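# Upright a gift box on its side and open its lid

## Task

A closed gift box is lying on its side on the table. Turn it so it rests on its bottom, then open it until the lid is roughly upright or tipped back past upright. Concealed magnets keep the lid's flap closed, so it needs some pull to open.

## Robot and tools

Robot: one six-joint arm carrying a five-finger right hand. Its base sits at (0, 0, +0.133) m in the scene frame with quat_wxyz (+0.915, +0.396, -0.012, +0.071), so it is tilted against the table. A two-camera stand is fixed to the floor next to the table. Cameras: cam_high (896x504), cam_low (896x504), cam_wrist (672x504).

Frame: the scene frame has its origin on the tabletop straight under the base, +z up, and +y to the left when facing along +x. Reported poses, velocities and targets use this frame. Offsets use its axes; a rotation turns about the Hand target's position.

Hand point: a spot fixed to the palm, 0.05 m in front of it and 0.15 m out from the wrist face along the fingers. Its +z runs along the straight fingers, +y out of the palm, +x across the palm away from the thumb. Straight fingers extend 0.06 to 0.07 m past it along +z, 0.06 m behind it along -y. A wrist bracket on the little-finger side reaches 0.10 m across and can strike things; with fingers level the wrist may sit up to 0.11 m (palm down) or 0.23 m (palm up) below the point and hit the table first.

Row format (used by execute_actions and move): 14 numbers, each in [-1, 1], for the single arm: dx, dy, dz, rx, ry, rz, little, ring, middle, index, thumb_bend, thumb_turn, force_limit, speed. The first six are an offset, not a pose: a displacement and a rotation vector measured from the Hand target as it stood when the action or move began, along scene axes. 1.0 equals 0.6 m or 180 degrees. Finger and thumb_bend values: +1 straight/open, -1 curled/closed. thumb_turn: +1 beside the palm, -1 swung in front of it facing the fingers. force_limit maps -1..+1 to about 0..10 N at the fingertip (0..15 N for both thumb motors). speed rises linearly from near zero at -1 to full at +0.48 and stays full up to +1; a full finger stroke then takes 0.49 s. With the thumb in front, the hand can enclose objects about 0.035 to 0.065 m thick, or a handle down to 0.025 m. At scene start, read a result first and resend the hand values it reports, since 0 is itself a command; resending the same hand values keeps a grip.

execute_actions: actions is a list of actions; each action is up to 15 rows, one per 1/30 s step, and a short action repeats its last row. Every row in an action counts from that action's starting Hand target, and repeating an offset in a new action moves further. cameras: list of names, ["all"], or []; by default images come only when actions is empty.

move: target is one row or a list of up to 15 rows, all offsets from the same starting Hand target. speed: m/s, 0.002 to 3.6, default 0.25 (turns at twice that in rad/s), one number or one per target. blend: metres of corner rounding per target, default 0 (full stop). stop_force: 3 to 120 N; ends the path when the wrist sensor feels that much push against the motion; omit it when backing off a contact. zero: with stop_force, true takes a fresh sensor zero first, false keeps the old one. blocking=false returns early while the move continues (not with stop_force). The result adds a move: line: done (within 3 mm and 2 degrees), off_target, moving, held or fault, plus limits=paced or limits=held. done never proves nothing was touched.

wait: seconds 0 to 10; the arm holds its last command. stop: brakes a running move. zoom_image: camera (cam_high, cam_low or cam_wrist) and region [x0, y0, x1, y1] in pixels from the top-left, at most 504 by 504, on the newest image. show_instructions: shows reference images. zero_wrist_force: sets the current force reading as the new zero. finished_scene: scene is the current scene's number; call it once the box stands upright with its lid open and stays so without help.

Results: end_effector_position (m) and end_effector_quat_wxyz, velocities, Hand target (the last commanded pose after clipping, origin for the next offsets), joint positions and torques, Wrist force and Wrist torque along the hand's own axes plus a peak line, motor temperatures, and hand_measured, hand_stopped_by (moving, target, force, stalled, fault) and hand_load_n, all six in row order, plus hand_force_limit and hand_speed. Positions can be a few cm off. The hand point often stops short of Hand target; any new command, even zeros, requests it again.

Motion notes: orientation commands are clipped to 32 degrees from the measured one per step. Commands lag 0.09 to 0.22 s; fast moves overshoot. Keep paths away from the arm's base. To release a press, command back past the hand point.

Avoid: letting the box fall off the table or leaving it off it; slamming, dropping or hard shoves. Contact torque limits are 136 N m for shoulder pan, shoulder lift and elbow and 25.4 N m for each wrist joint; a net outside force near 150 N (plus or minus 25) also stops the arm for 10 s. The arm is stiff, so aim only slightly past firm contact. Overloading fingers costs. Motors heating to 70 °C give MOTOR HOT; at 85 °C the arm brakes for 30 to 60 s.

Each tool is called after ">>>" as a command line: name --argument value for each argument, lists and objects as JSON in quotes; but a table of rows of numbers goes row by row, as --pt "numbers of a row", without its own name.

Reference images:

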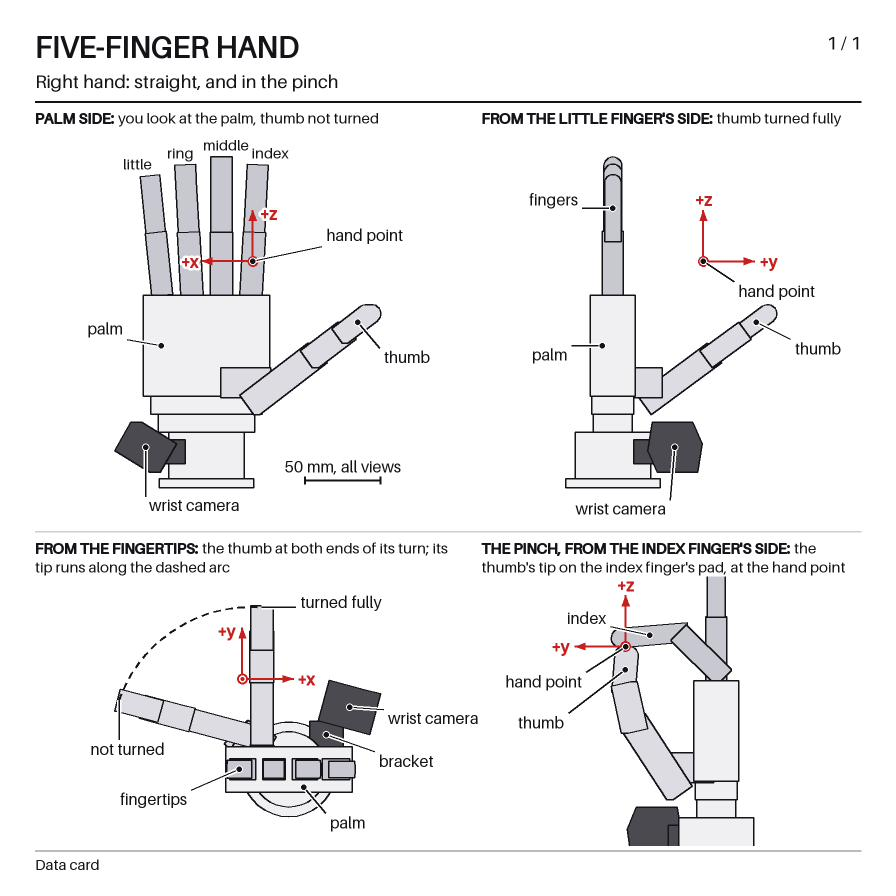

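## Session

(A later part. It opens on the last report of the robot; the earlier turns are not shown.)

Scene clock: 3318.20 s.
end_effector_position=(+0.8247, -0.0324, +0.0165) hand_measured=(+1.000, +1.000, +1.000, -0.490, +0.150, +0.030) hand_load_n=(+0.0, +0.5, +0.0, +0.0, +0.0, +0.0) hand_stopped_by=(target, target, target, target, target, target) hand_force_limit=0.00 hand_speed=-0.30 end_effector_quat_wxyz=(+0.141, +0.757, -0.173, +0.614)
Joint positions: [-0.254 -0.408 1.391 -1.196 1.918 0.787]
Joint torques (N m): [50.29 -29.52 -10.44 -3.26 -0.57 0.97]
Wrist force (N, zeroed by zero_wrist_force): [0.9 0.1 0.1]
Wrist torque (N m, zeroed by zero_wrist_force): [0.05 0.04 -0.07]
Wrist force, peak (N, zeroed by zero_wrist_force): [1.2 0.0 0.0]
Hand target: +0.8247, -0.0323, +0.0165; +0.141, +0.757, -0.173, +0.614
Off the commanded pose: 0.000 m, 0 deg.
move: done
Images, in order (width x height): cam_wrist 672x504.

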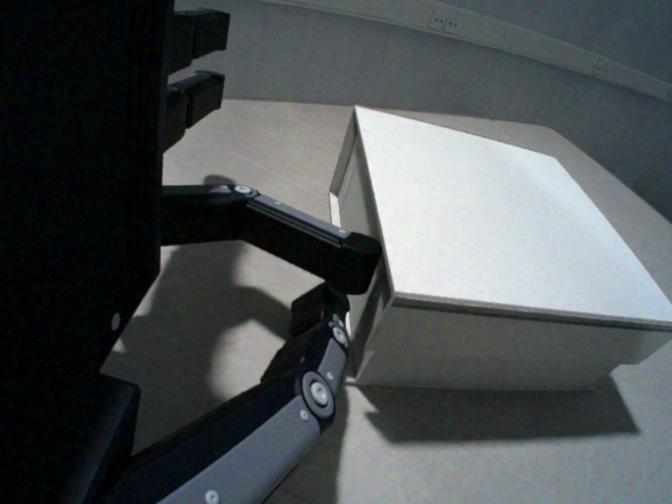

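>>> move --target '[0.0043,-0.0083,0,0,0,0,1,1,1,-0.49,0.15,0.03,0.0,-0.3]' --speed 0.03 --cameras '["cam_wrist"]'

>>> zoom_image --camera "cam_wrist" --region '[280, 160, 480, 400]'

Scene clock: 3322.53 s.
end_effector_position=(+0.8274, -0.0373, +0.0165) hand_measured=(+1.000, +1.000, +1.000, -0.490, +0.150, +0.030) hand_load_n=(+0.0, +0.0, +0.0, +0.0, +0.0, +0.0) hand_stopped_by=(target, target, target, target, target, target) hand_force_limit=0.00 hand_speed=-0.30 end_effector_quat_wxyz=(+0.141, +0.757, -0.173, +0.614)
Joint positions: [-0.259 -0.412 1.386 -1.186 1.913 0.788]
Joint torques (N m): [43.96 -40.85 -6.32 -0.3 -2.22 1.5]
Wrist force (N, zeroed by zero_wrist_force): [0.7 0.4 -0.2]
Wrist torque (N m, zeroed by zero_wrist_force): [0.12 0.04 -0.07]
Wrist force, peak (N, zeroed by zero_wrist_force): [1.0 0.6 0.2]
Hand target: +0.8273, -0.0372, +0.0165; +0.141, +0.757, -0.173, +0.614
Off the commanded pose: 0.000 m, 0 deg.
move: done
Images, in order (width x height): cam_wrist 672x504.

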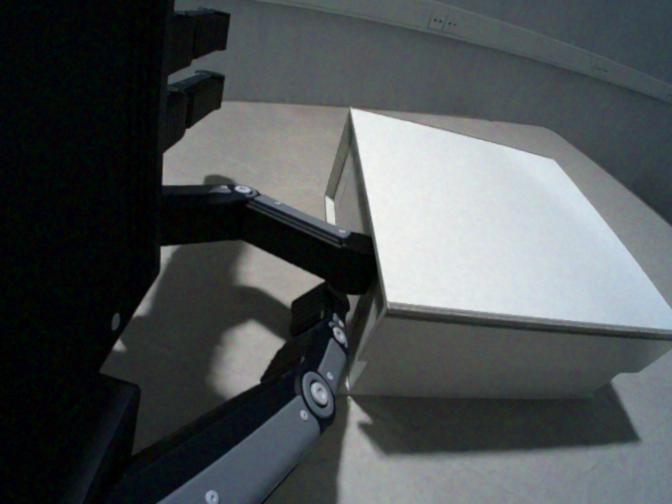

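Scaled by 2.100 from the camera's 672x504 image, which has a finer 960x720 frame.

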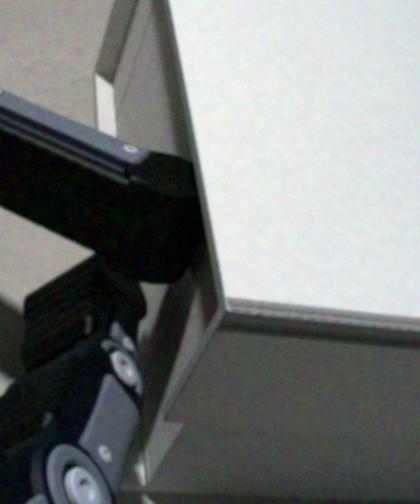

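>>> move --pt "-0.001 -0.0032 0 0 0 0 1 1 1 -0.49 0.15 0.03 0.0 -0.3" --pt "-0.001 -0.0032 0.0033 0 0 0 1 1 1 -0.49 0.15 0.03 0.0 -0.3" --speed 0.02 --cameras '["cam_wrist"]'

>>> zoom_image --camera "cam_wrist" --region '[280, 160, 480, 400]'

Scene clock: 3326.70 s.
end_effector_position=(+0.8267, -0.0392, +0.0186) hand_measured=(+1.000, +1.000, +1.000, -0.490, +0.150, +0.030) hand_load_n=(+0.0, +0.0, +0.0, +0.0, +0.0, +0.0) hand_stopped_by=(target, target, target, target, target, target) hand_force_limit=0.00 hand_speed=-0.30 end_effector_quat_wxyz=(+0.141, +0.757, -0.174, +0.614)
Joint positions: [-0.259 -0.419 1.391 -1.185 1.914 0.788]
Joint torques (N m): [42.58 -33.85 -1.5 1.29 -0.69 -1.5]
Wrist force (N, zeroed by zero_wrist_force): [0.4 0.1 0.0]
Wrist torque (N m, zeroed by zero_wrist_force): [0.06 0.11 -0.07]
Wrist force, peak (N, zeroed by zero_wrist_force): [1.1 0.1 0.0]
Hand target: +0.8267, -0.0392, +0.0184; +0.141, +0.757, -0.173, +0.614
Off the commanded pose: 0.000 m, 0 deg.
move: done
Images, in order (width x height): cam_wrist 672x504.

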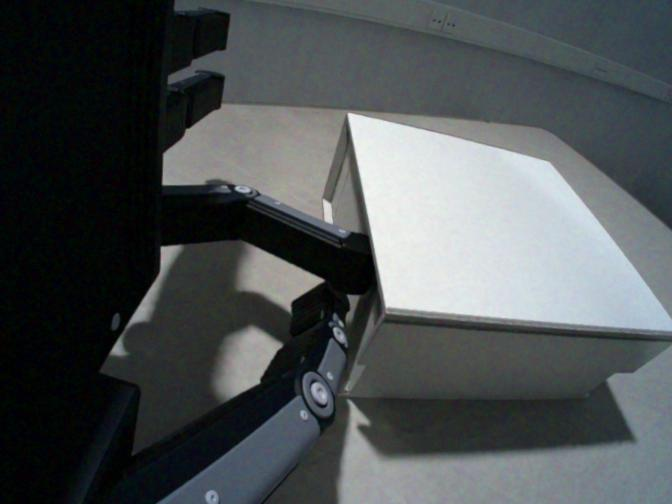

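Scaled by 2.100 from the camera's 672x504 image, which has a finer 960x720 frame.

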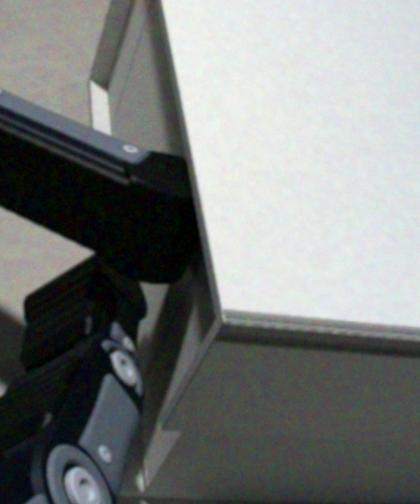

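>>> move --pt "0 0 0.0035 0 0 0 1 1 1 -0.49 0.15 0.03 0.0 -0.6" --pt "0 0 0.0035 0 0 0 1 1 1 -0.49 0.282 0.184 0.0 -0.6" --speed 0.01 --cameras '["cam_wrist"]'

>>> zoom_image --camera "cam_wrist" --region '[280, 160, 480, 400]'

Scene clock: 3332.77 s.
end_effector_position=(+0.8267, -0.0392, +0.0206) hand_measured=(+1.000, +1.000, +1.000, -0.490, +0.282, +0.184) hand_load_n=(+0.0, +0.0, +0.0, +0.0, -0.5, +0.0) hand_stopped_by=(target, target, target, target, target, target) hand_force_limit=0.00 hand_speed=-0.60 end_effector_quat_wxyz=(+0.141, +0.757, -0.173, +0.614)
Joint positions: [-0.256 -0.421 1.392 -1.184 1.916 0.788]
Joint torques (N m): [42.68 -37.01 -1.67 0.13 -1.81 -0.94]
Wrist force (N, zeroed by zero_wrist_force): [0.9 0.0 0.1]
Wrist torque (N m, zeroed by zero_wrist_force): [0.06 0.06 0.02]
Wrist force, peak (N, zeroed by zero_wrist_force): [1.1 0.3 0.0]
Hand target: +0.8267, -0.0392, +0.0205; +0.141, +0.757, -0.173, +0.614
Off the commanded pose: 0.000 m, 0 deg.
move: done
Images, in order (width x height): cam_wrist 672x504.

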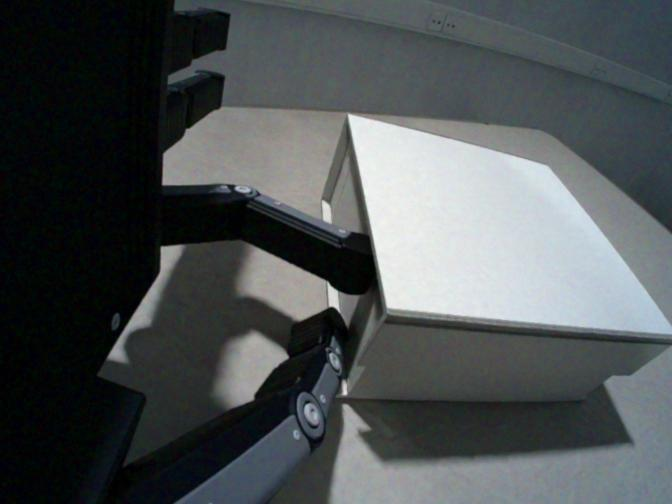

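Scaled by 2.100 from the camera's 672x504 image, which has a finer 960x720 frame.

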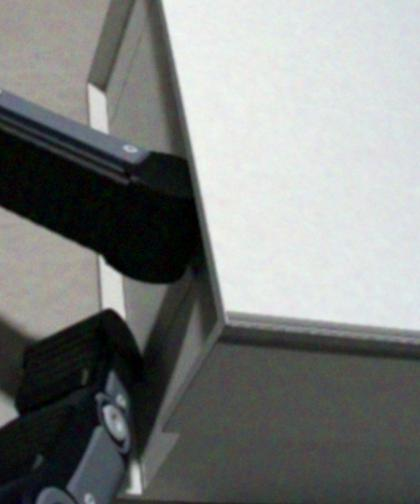

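>>> move --target '[0,0,0,0,0,0,1,1,1,-0.49,0.318,0.2256,0.0,-0.6]' --speed 0.01

Scene clock: 3335.33 s.
end_effector_position=(+0.8267, -0.0392, +0.0206) hand_measured=(+1.000, +1.000, +1.000, -0.490, +0.312, +0.226) hand_load_n=(+0.5, +0.0, +0.0, +0.0, -6.5, -6.0) hand_stopped_by=(target, target, target, target, target, target) hand_force_limit=0.00 hand_speed=-0.60 end_effector_quat_wxyz=(+0.141, +0.757, -0.173, +0.614)
Joint positions: [-0.256 -0.421 1.392 -1.184 1.916 0.788]
Joint torques (N m): [37.35 -30.77 -4.52 -0.29 1.82 0.42]
Wrist force (N, zeroed by zero_wrist_force): [9.3 0.1 1.3]
Wrist torque (N m, zeroed by zero_wrist_force): [0.08 0.05 0.03]
Wrist force, peak (N, zeroed by zero_wrist_force): [9.6 0.1 1.7]
Hand target: +0.8267, -0.0392, +0.0205; +0.141, +0.757, -0.173, +0.614
Off the commanded pose: 0.000 m, 0 deg.
move: done

>>> move --pt "0 0 0.00167 0 0 0 1 1 1 -0.49 0.318 0.2256 0.0 -0.6" --pt "0 0 0.00167 0 0 0 1 1 1 -0.49 0.329 0.249 0.0 -0.6" --pt "0 0 0.00333 0 0 0 1 1 1 -0.49 0.329 0.249 0.0 -0.6" --pt "0 0 0.00333 0 0 0 1 1 1 -0.49 0.34 0.2725 0.0 -0.6" --pt "0 0 0.005 0 0 0 1 1 1 -0.49 0.34 0.2725 0.0 -0.6" --pt "0 0 0.005 0 0 0 1 1 1 -0.49 0.3525 0.296 0.0 -0.6" --pt "0 0 0.00667 0 0 0 1 1 1 -0.49 0.3525 0.296 0.0 -0.6" --pt "0 0 0.00667 0 0 0 1 1 1 -0.49 0.365 0.318 0.0 -0.6" --speed 0.01 --cameras '["cam_wrist"]'

>>> zoom_image --camera "cam_wrist" --region '[280, 160, 480, 400]'

Scene clock: 3346.57 s.
end_effector_position=(+0.8267, -0.0392, +0.0246) hand_measured=(+1.000, +1.000, +1.000, -0.490, +0.360, +0.316) hand_load_n=(+0.0, +0.0, +0.0, +1.0, -7.5, -8.5) hand_stopped_by=(target, target, target, target, target, target) hand_force_limit=0.00 hand_speed=-0.60 end_effector_quat_wxyz=(+0.141, +0.757, -0.173, +0.614)
Joint positions: [-0.252 -0.426 1.394 -1.181 1.92 0.787]
Joint torques (N m): [44.8 -37.62 -1.24 0.43 -1.06 -0.31]
Wrist force (N, zeroed by zero_wrist_force): [6.2 1.5 1.2]
Wrist torque (N m, zeroed by zero_wrist_force): [0.12 0.07 0.00]
Wrist force, peak (N, zeroed by zero_wrist_force): [9.7 0.9 1.5]
Hand target: +0.8267, -0.0392, +0.0245; +0.141, +0.757, -0.173, +0.614
Off the commanded pose: 0.000 m, 0 deg.
move: done
Images, in order (width x height): cam_wrist 672x504.

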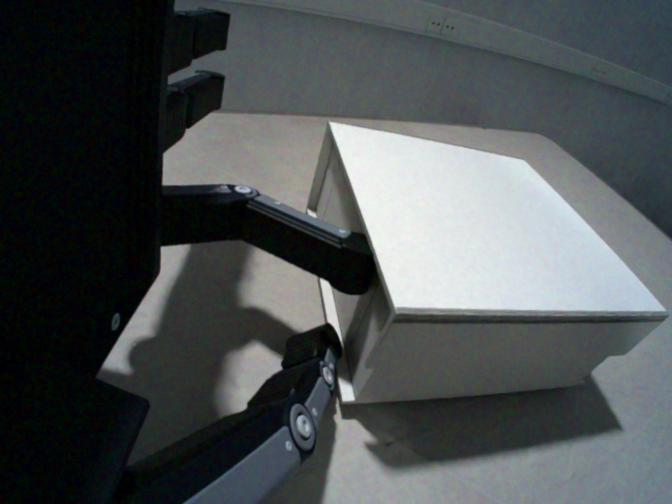

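Scaled by 2.100 from the camera's 672x504 image, which has a finer 960x720 frame.

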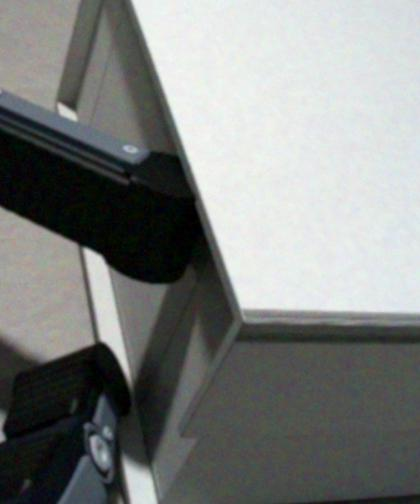

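>>> move --pt "0 0 0.00167 0 0 0 1 1 1 -0.49 0.365 0.318 0.0 -0.6" --pt "0 0 0.00167 0 0 0 1 1 1 -0.49 0.3775 0.340 0.0 -0.6" --pt "0 0 0.00333 0 0 0 1 1 1 -0.49 0.3775 0.340 0.0 -0.6" --pt "0 0 0.00333 0 0 0 1 1 1 -0.49 0.39 0.362 0.0 -0.6" --pt "0 0 0.005 0 0 0 1 1 1 -0.49 0.39 0.362 0.0 -0.6" --pt "0 0 0.005 0 0 0 1 1 1 -0.49 0.404 0.3835 0.0 -0.6" --pt "0 0 0.00667 0 0 0 1 1 1 -0.49 0.404 0.3835 0.0 -0.6" --pt "0 0 0.00667 0 0 0 1 1 1 -0.49 0.4175 0.405 0.0 -0.6" --speed 0.01 --cameras '["cam_wrist"]'

>>> zoom_image --camera "cam_wrist" --region '[280, 160, 480, 400]'

Scene clock: 3362.00 s.
end_effector_position=(+0.8267, -0.0392, +0.0286) hand_measured=(+1.000, +1.000, +1.000, -0.490, +0.412, +0.404) hand_load_n=(+0.0, +0.0, +0.0, +0.0, -6.5, -7.5) hand_stopped_by=(target, target, target, target, target, target) hand_force_limit=0.00 hand_speed=-0.60 end_effector_quat_wxyz=(+0.141, +0.757, -0.173, +0.614)
Joint positions: [-0.247 -0.432 1.396 -1.178 1.925 0.786]
Joint torques (N m): [43.8 -34.03 -0.17 0.95 -0.6 0]
Wrist force (N, zeroed by zero_wrist_force): [7.7 1.8 1.5]
Wrist torque (N m, zeroed by zero_wrist_force): [0.04 0.07 -0.04]
Wrist force, peak (N, zeroed by zero_wrist_force): [9.9 1.3 1.6]
Hand target: +0.8267, -0.0392, +0.0285; +0.141, +0.757, -0.173, +0.614
Off the commanded pose: 0.000 m, 0 deg.
move: done
Images, in order (width x height): cam_wrist 672x504.

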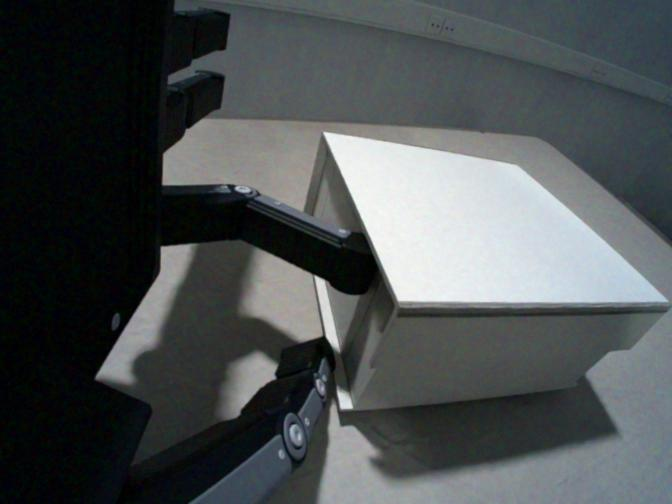

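Scaled by 2.100 from the camera's 672x504 image, which has a finer 960x720 frame.

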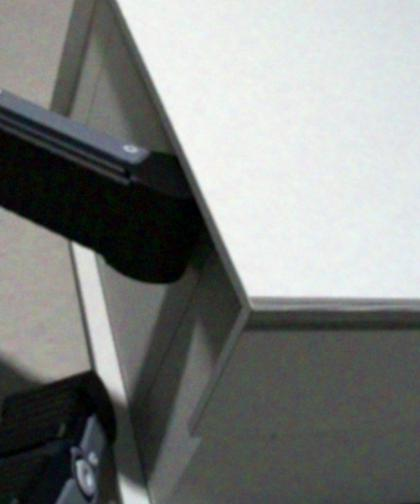

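>>> move --pt "0 0 0.00167 0 0 0 1 1 1 -0.49 0.4175 0.405 0.0 -0.6" --pt "0 0 0.00167 0 0 0 1 1 1 -0.49 0.431 0.426 0.0 -0.6" --pt "0 0 0.00333 0 0 0 1 1 1 -0.49 0.431 0.426 0.0 -0.6" --pt "0 0 0.00333 0 0 0 1 1 1 -0.49 0.445 0.447 0.0 -0.6" --pt "0 0 0.005 0 0 0 1 1 1 -0.49 0.445 0.447 0.0 -0.6" --pt "0 0 0.005 0 0 0 1 1 1 -0.49 0.459 0.467 0.0 -0.6" --pt "0 0 0.00667 0 0 0 1 1 1 -0.49 0.459 0.467 0.0 -0.6" --pt "0 0 0.00667 0 0 0 1 1 1 -0.49 0.4725 0.487 0.0 -0.6" --speed 0.01 --cameras '["cam_wrist"]'

>>> zoom_image --camera "cam_wrist" --region '[280, 160, 480, 400]'

Scene clock: 3375.10 s.
end_effector_position=(+0.8267, -0.0392, +0.0326) hand_measured=(+1.000, +1.000, +1.000, -0.490, +0.466, +0.486) hand_load_n=(+0.0, +0.0, +0.0, +0.0, -6.5, -7.0) hand_stopped_by=(target, target, target, target, target, target) hand_force_limit=0.00 hand_speed=-0.60 end_effector_quat_wxyz=(+0.141, +0.757, -0.173, +0.614)
Joint positions: [-0.243 -0.437 1.398 -1.175 1.929 0.785]
Joint torques (N m): [44.76 -35.24 -0.5 0.86 -0.78 -0.01]
Wrist force (N, zeroed by zero_wrist_force): [8.2 1.8 1.4]
Wrist torque (N m, zeroed by zero_wrist_force): [0.04 0.03 -0.04]
Wrist force, peak (N, zeroed by zero_wrist_force): [10.0 1.6 1.6]
Hand target: +0.8267, -0.0392, +0.0325; +0.141, +0.757, -0.173, +0.614
Off the commanded pose: 0.000 m, 0 deg.
move: done
Images, in order (width x height): cam_wrist 672x504.

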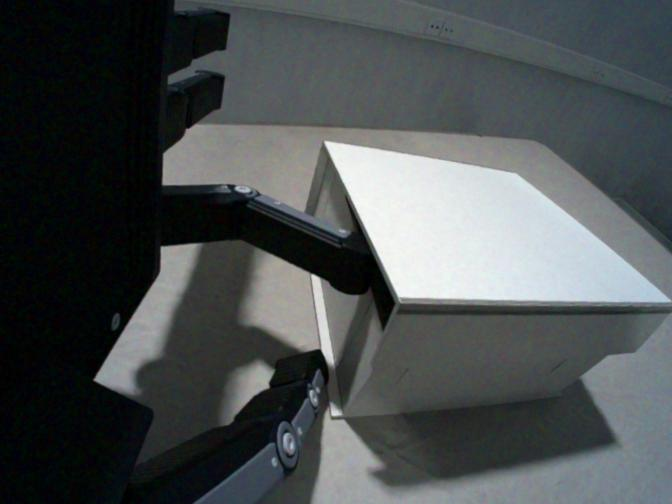

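Scaled by 2.100 from the camera's 672x504 image, which has a finer 960x720 frame.

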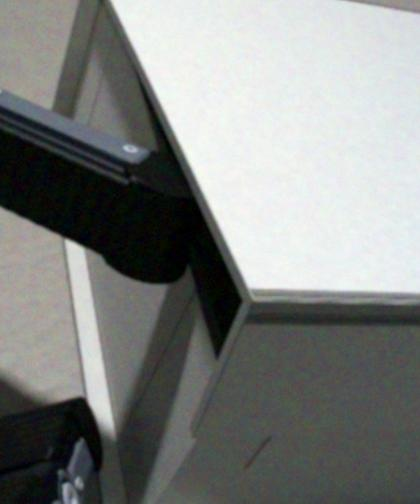

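>>> move --pt "0 0 0.00167 0 0 0 1 1 1 -0.49 0.4725 0.487 0.0 -0.6" --pt "0 0 0.00167 0 0 0 1 1 1 -0.49 0.4875 0.506 0.0 -0.6" --pt "0 0 0.00333 0 0 0 1 1 1 -0.49 0.4875 0.506 0.0 -0.6" --pt "0 0 0.00333 0 0 0 1 1 1 -0.49 0.5025 0.525 0.0 -0.6" --pt "0 0 0.005 0 0 0 1 1 1 -0.49 0.5025 0.525 0.0 -0.6" --pt "0 0 0.005 0 0 0 1 1 1 -0.49 0.519 0.544 0.0 -0.6" --pt "0 0 0.00667 0 0 0 1 1 1 -0.49 0.519 0.544 0.0 -0.6" --pt "0 0 0.00667 0 0 0 1 1 1 -0.49 0.535 0.563 0.0 -0.6" --speed 0.01 --cameras '["cam_wrist", "cam_high"]'

>>> zoom_image --camera "cam_wrist" --region '[280, 120, 520, 420]'

>>> zoom_image --camera "cam_high" --region '[440, 300, 520, 390]'

Scene clock: 3387.77 s.
end_effector_position=(+0.8267, -0.0392, +0.0366) hand_measured=(+1.000, +1.000, +1.000, -0.490, +0.530, +0.562) hand_load_n=(+0.0, +0.0, +0.0, +0.0, -6.5, -7.0) hand_stopped_by=(target, target, target, target, target, target) hand_force_limit=0.00 hand_speed=-0.60 end_effector_quat_wxyz=(+0.141, +0.757, -0.173, +0.614)
Joint positions: [-0.238 -0.442 1.399 -1.172 1.934 0.784]
Joint torques (N m): [43.88 -35.38 -0.38 0.87 -0.62 0.01]
Wrist force (N, zeroed by zero_wrist_force): [9.5 1.5 1.4]
Wrist torque (N m, zeroed by zero_wrist_force): [0.10 0.03 0.01]
Wrist force, peak (N, zeroed by zero_wrist_force): [10.0 1.0 1.8]
Hand target: +0.8267, -0.0392, +0.0365; +0.141, +0.757, -0.173, +0.614
Off the commanded pose: 0.000 m, 0 deg.
move: done
Images, in order (width x height): cam_high 896x504, cam_wrist 672x504.

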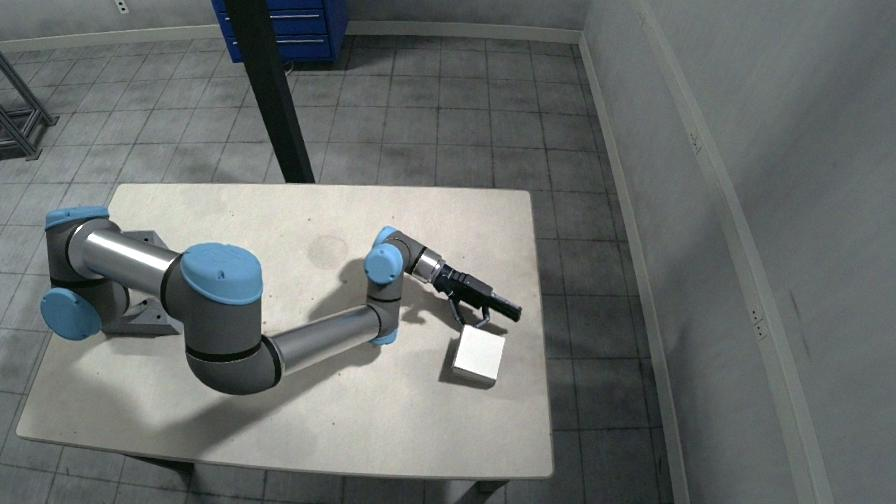

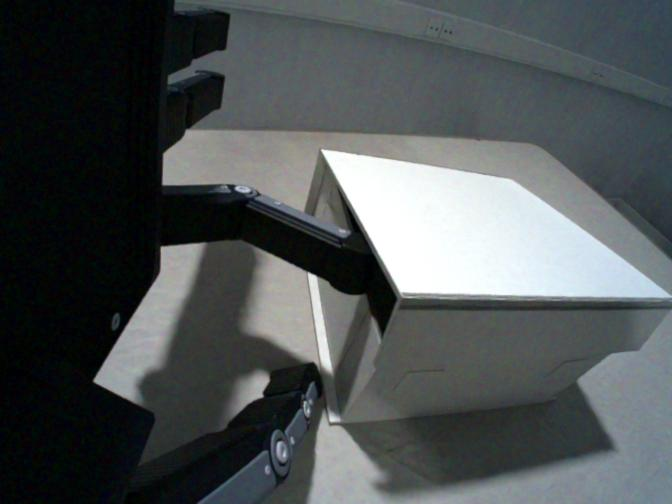

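Scaled by 1.680 from the camera's 672x504 image, which has a finer 960x720 frame.

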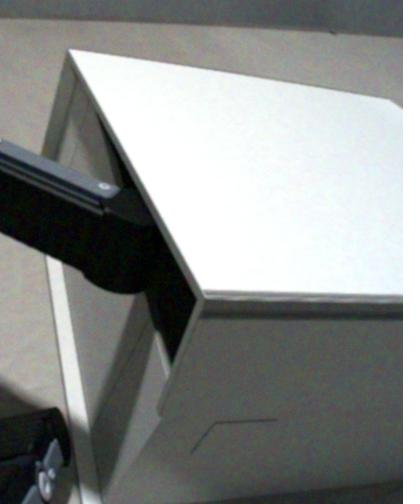

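Scaled by 5.600 from the camera's 896x504 image, which has a finer 1280x720 frame.

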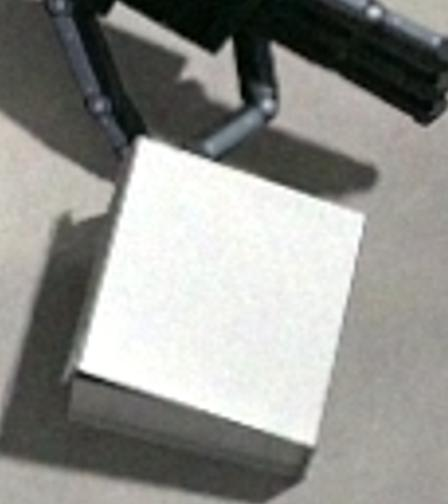

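>>> move --target '[0,0,0.00667,0,0,0,1,1,1,-0.49,0.535,0.563,0.0,-0.6]' --speed 0.01 --cameras '["cam_wrist"]'

>>> zoom_image --camera "cam_wrist" --region '[280, 120, 520, 420]'

Scene clock: 3394.23 s.
end_effector_position=(+0.8267, -0.0392, +0.0406) hand_measured=(+1.000, +1.000, +1.000, -0.490, +0.532, +0.564) hand_load_n=(-0.5, +0.0, +0.0, +0.5, +0.0, +0.0) hand_stopped_by=(target, target, target, target, target, target) hand_force_limit=0.00 hand_speed=-0.60 end_effector_quat_wxyz=(+0.141, +0.757, -0.173, +0.614)
Joint positions: [-0.233 -0.447 1.401 -1.169 1.938 0.783]
Joint torques (N m): [44.85 -41.01 -0.49 0.94 -0.4 -1.26]
Wrist force (N, zeroed by zero_wrist_force): [0.3 -0.2 0.2]
Wrist torque (N m, zeroed by zero_wrist_force): [-0.01 0.11 0.01]
Wrist force, peak (N, zeroed by zero_wrist_force): [9.8 1.5 1.4]
Hand target: +0.8267, -0.0392, +0.0405; +0.141, +0.757, -0.173, +0.614
Off the commanded pose: 0.000 m, 0 deg.
move: done
Images, in order (width x height): cam_wrist 672x504.

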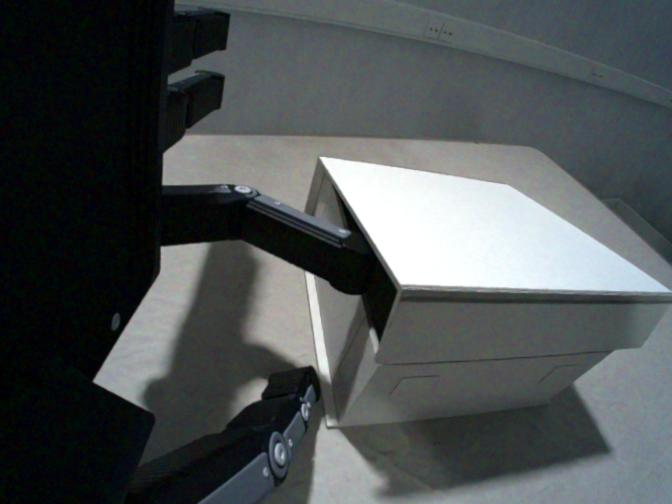

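Scaled by 1.680 from the camera's 672x504 image, which has a finer 960x720 frame.

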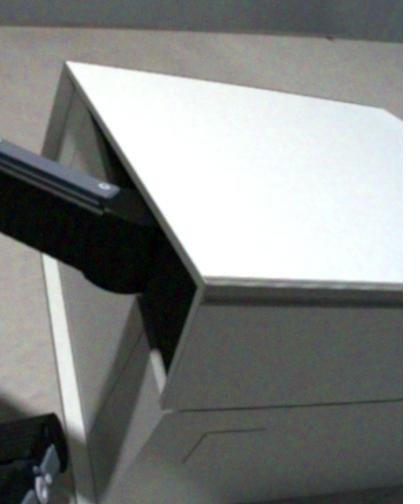

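>>> move --pt "0 0 0.0017 0 0 0 1 1 1 -0.49 -0.5 0.5 0.0 -0.5" --pt "-0.0063 -0.0327 0.0017 0 0 0 1 1 1 -0.49 -0.5 0.5 0.0 -0.5" --speed 0.02 --cameras '["cam_wrist", "cam_high"]'

>>> zoom_image --camera "cam_wrist" --region '[280, 120, 520, 420]'

Scene clock: 3406.50 s.
end_effector_position=(+0.8229, -0.0589, +0.0416) hand_measured=(+1.000, +1.000, +1.000, -0.490, -0.290, +0.500) hand_load_n=(+0.0, +0.0, +0.0, +0.0, +9.5, +2.0) hand_stopped_by=(target, target, target, target, force, target) hand_force_limit=0.00 hand_speed=-0.50 end_effector_quat_wxyz=(+0.141, +0.757, -0.173, +0.614)
Joint positions: [-0.255 -0.484 1.433 -1.163 1.918 0.788]
Joint torques (N m): [49.3 -29.97 -12.35 0.87 -0.79 1.1]
Wrist force (N, zeroed by zero_wrist_force): [0.7 0.1 0.0]
Wrist torque (N m, zeroed by zero_wrist_force): [0.07 0.06 -0.07]
Wrist force, peak (N, zeroed by zero_wrist_force): [0.8 -0.3 -0.2]
Hand target: +0.8229, -0.0588, +0.0416; +0.141, +0.757, -0.173, +0.614
Off the commanded pose: 0.000 m, 0 deg.
move: done
Images, in order (width x height): cam_high 896x504, cam_wrist 672x504.

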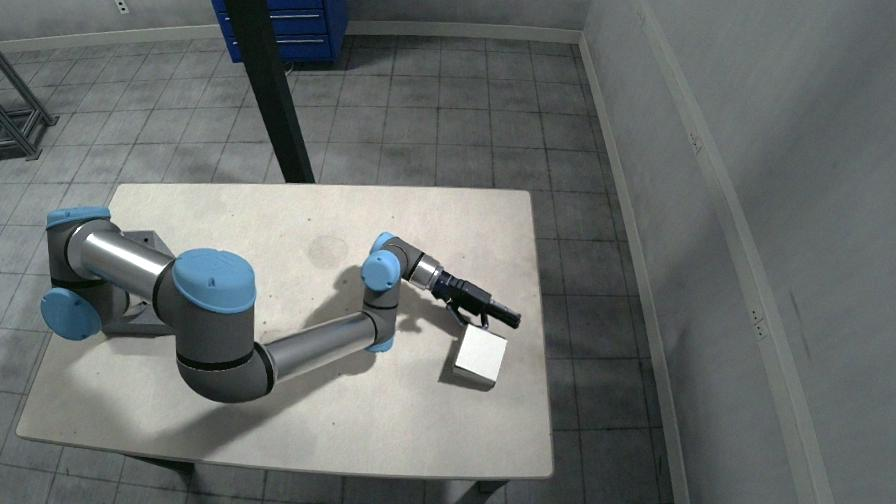

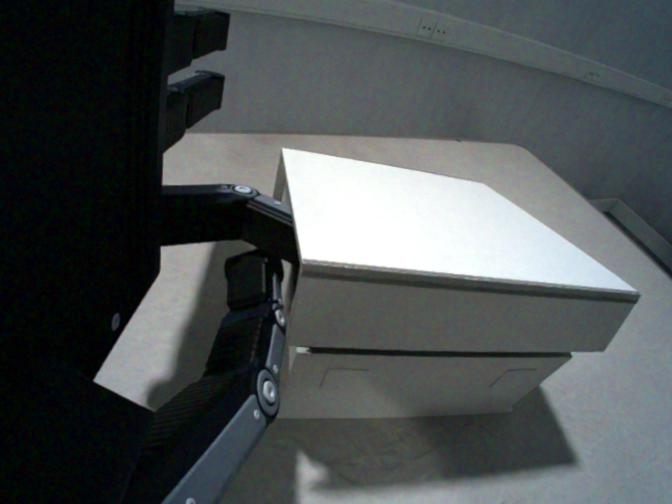

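Scaled by 1.680 from the camera's 672x504 image, which has a finer 960x720 frame.

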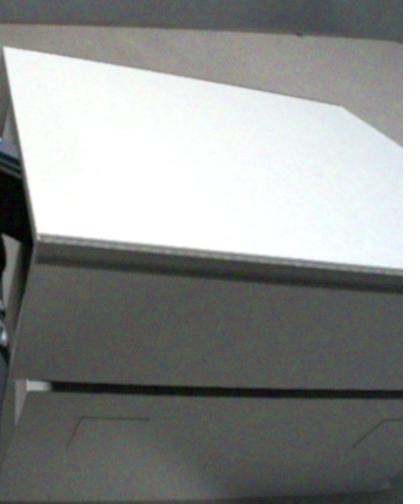

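>>> move --target '[0.0131,-0.0025,0.0417,0,0,0,1,1,1,-0.49,-0.15,0.5,0.0,-0.5]' --speed 0.03 --cameras '["all"]'

>>> zoom_image --camera "cam_low" --region '[400, 180, 620, 320]'

>>> zoom_image --camera "cam_high" --region '[430, 290, 530, 400]'

Scene clock: 3446.80 s.
end_effector_position=(+0.8309, -0.0603, +0.0668) hand_measured=(+1.000, +1.000, +1.000, -0.490, -0.150, +0.500) hand_load_n=(+0.0, +0.0, +0.0, +0.0, +0.0, +0.0) hand_stopped_by=(target, target, target, target, target, target) hand_force_limit=0.00 hand_speed=-0.50 end_effector_quat_wxyz=(+0.141, +0.757, -0.173, +0.614)
Joint positions: [-0.226 -0.506 1.412 -1.121 1.946 0.781]
Joint torques (N m): [37.04 -30.76 -0.73 -2.98 -2.82 -0.53]
Wrist force (N, zeroed by zero_wrist_force): [0.1 0.2 -0.1]
Wrist torque (N m, zeroed by zero_wrist_force): [0.10 0.13 0.00]
Wrist force, peak (N, zeroed by zero_wrist_force): [0.9 0.1 0.6]
Hand target: +0.8308, -0.0603, +0.0666; +0.141, +0.757, -0.173, +0.614
Off the commanded pose: 0.000 m, 0 deg.
move: done

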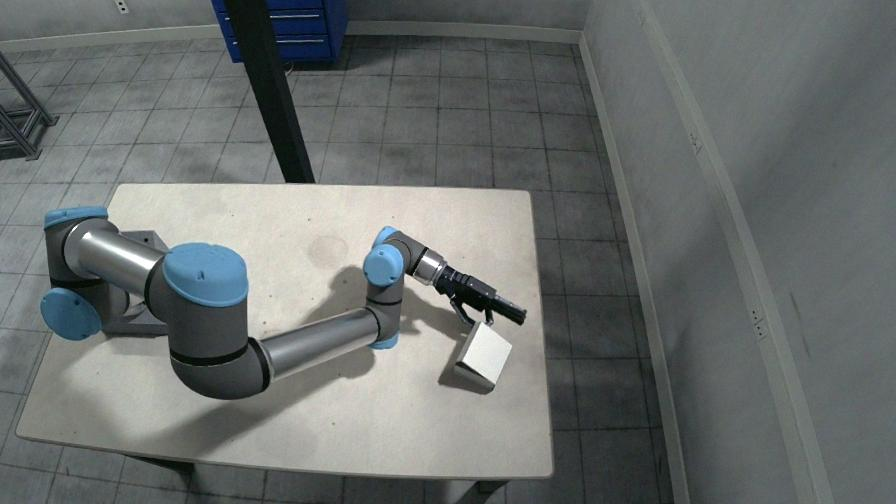

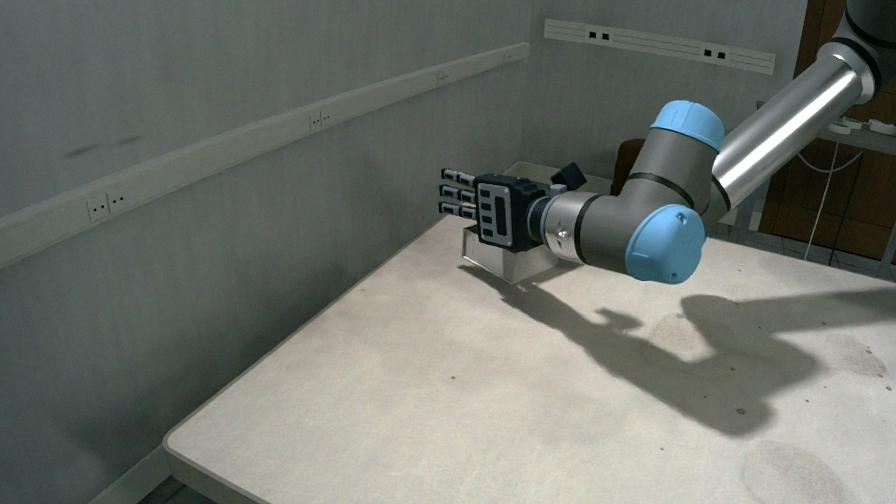

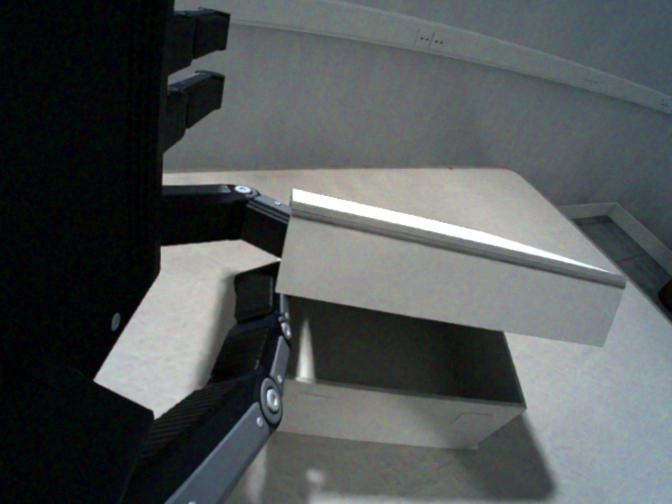

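Scaled by 2.291 from the camera's 896x504 image, which has a finer 1280x720 frame.

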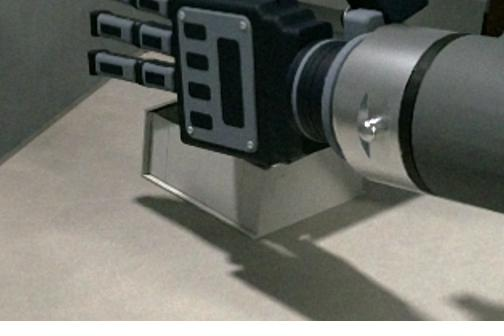

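Scaled by 4.582 from the camera's 896x504 image, which has a finer 1280x720 frame.

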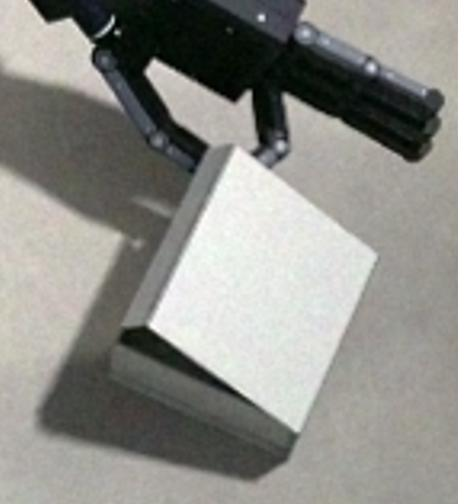

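>>> move --target '[0.0305,-0.0136,0.0333,0,0,0,1,1,1,-0.49,-0.15,0.5,0.0,-0.5]' --speed 0.03 --cameras '["cam_high", "cam_wrist"]'

>>> zoom_image --camera "cam_high" --region '[430, 290, 530, 400]'

Scene clock: 3456.67 s.
end_effector_position=(+0.8491, -0.0684, +0.0867) hand_measured=(+1.000, +1.000, +1.000, -0.490, -0.150, +0.500) hand_load_n=(+0.0, +0.0, +0.0, +0.0, +0.0, +0.5) hand_stopped_by=(target, target, target, target, target, target) hand_force_limit=0.00 hand_speed=-0.50 end_effector_quat_wxyz=(+0.141, +0.757, -0.173, +0.614) end_effector_velocity=(-0.001, +0.000, +0.000) end_effector_angular_velocity=(+0.000, -0.002, -0.002)
Joint positions: [-0.21 -0.514 1.352 -1.055 1.961 0.777]
Joint velocities: [0 0 0.002 -0.005 0.001 0]
Joint torques (N m): [38.75 -39.52 -0.91 -3.71 -1.72 -0.72]
Wrist force (N, zeroed by zero_wrist_force): [0.6 0.2 0.2]
Wrist torque (N m, zeroed by zero_wrist_force): [0.07 0.07 0.01]
Wrist force, peak (N, zeroed by zero_wrist_force): [1.1 0.2 0.3]
Hand target: +0.8491, -0.0684, +0.0866; +0.141, +0.757, -0.173, +0.614
Off the commanded pose: 0.000 m, 0 deg.
move: done
Images, in order (width x height): cam_high 896x504, cam_wrist 672x504.

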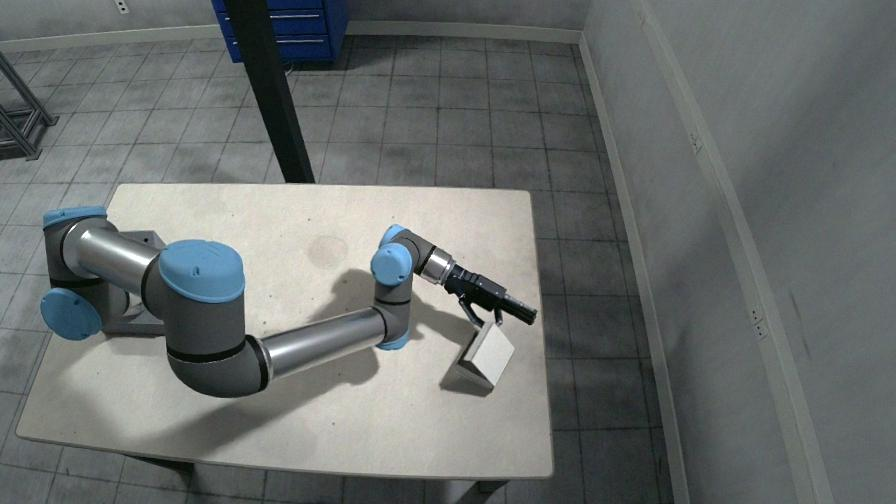

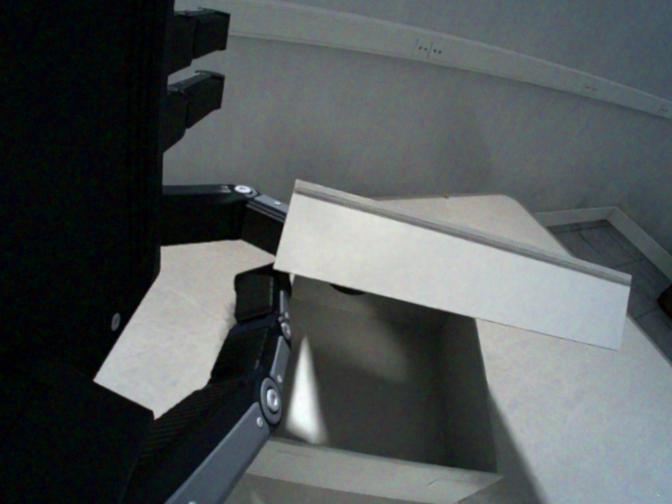

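Scaled by 4.582 from the camera's 896x504 image, which has a finer 1280x720 frame.

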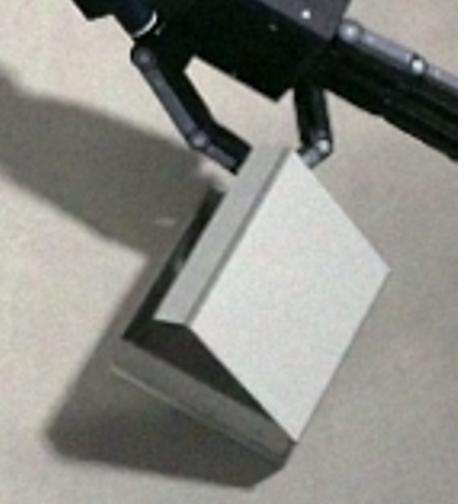

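>>> move --target '[0.0335,-0.0149,0.02,0,0,0,1,1,1,-0.49,-0.15,0.5,0.0,-0.5]' --speed 0.03 --cameras '["cam_high", "cam_wrist", "cam_low"]'

>>> zoom_image --camera "cam_high" --region '[430, 290, 530, 400]'

>>> zoom_image --camera "cam_low" --region '[400, 160, 620, 300]'

Scene clock: 3463.17 s.
end_effector_position=(+0.8692, -0.0773, +0.0985) hand_measured=(+1.000, +1.000, +1.000, -0.490, -0.150, +0.500) hand_load_n=(+0.0, +0.0, +0.0, +0.5, +0.0, +0.0) hand_stopped_by=(target, target, target, target, target, target) hand_force_limit=0.00 hand_speed=-0.50 end_effector_quat_wxyz=(+0.141, +0.757, -0.173, +0.614) end_effector_velocity=(-0.001, +0.001, +0.000) end_effector_angular_velocity=(+0.000, -0.002, -0.001)
Joint positions: [-0.204 -0.507 1.279 -0.989 1.967 0.776]
Joint velocities: [0 0 0.003 -0.005 -0.001 0]
Joint torques (N m): [46.36 -37.48 -1.14 -3.64 -0.24 -1.15]
Wrist force (N, zeroed by zero_wrist_force): [0.6 0.2 0.2]
Wrist torque (N m, zeroed by zero_wrist_force): [0.08 0.08 0.01]
Wrist force, peak (N, zeroed by zero_wrist_force): [1.0 0.2 0.4]
Hand target: +0.8692, -0.0774, +0.0986; +0.141, +0.757, -0.173, +0.614
Off the commanded pose: 0.000 m, 0 deg.
move: done

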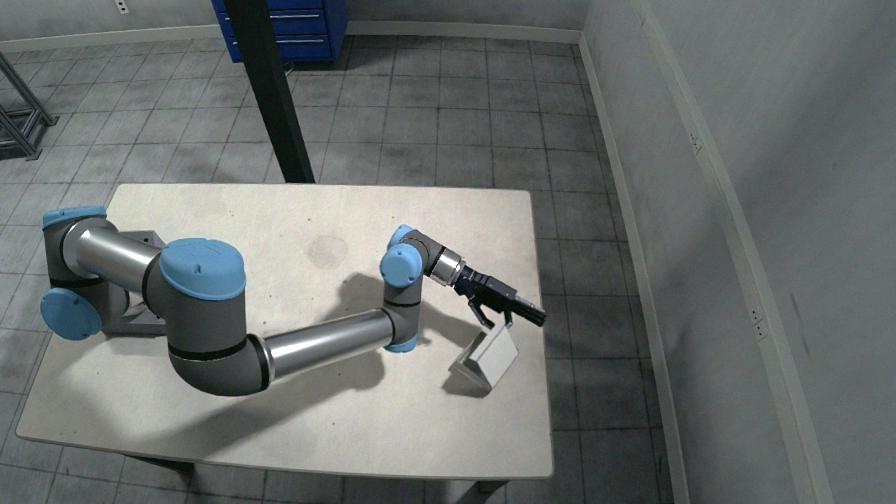

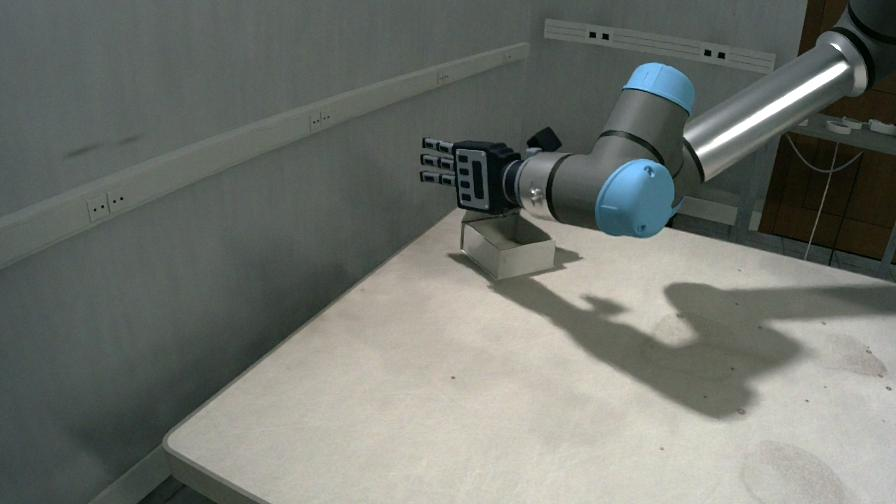

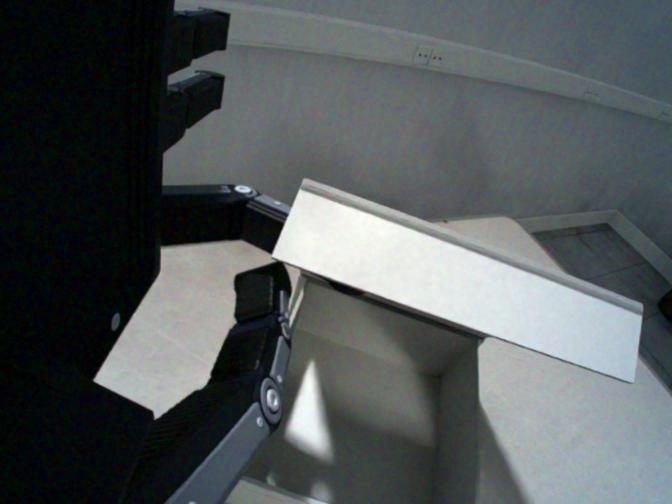

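Scaled by 4.582 from the camera's 896x504 image, which has a finer 1280x720 frame.

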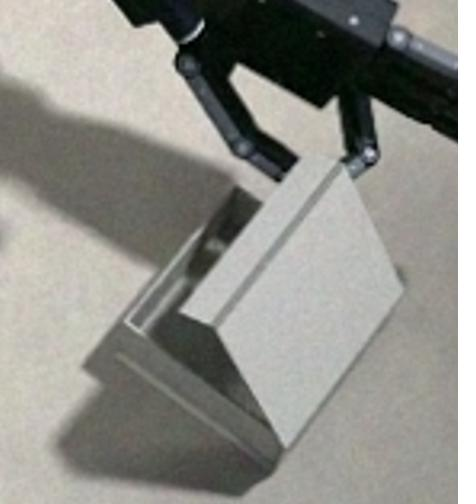

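Scaled by 2.291 from the camera's 896x504 image, which has a finer 1280x720 frame.

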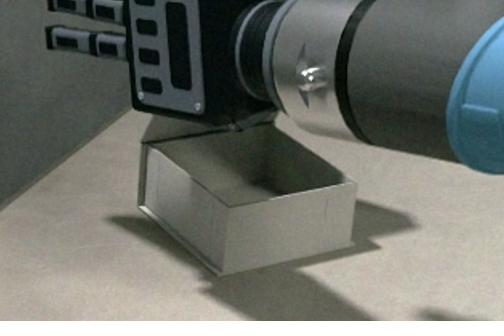

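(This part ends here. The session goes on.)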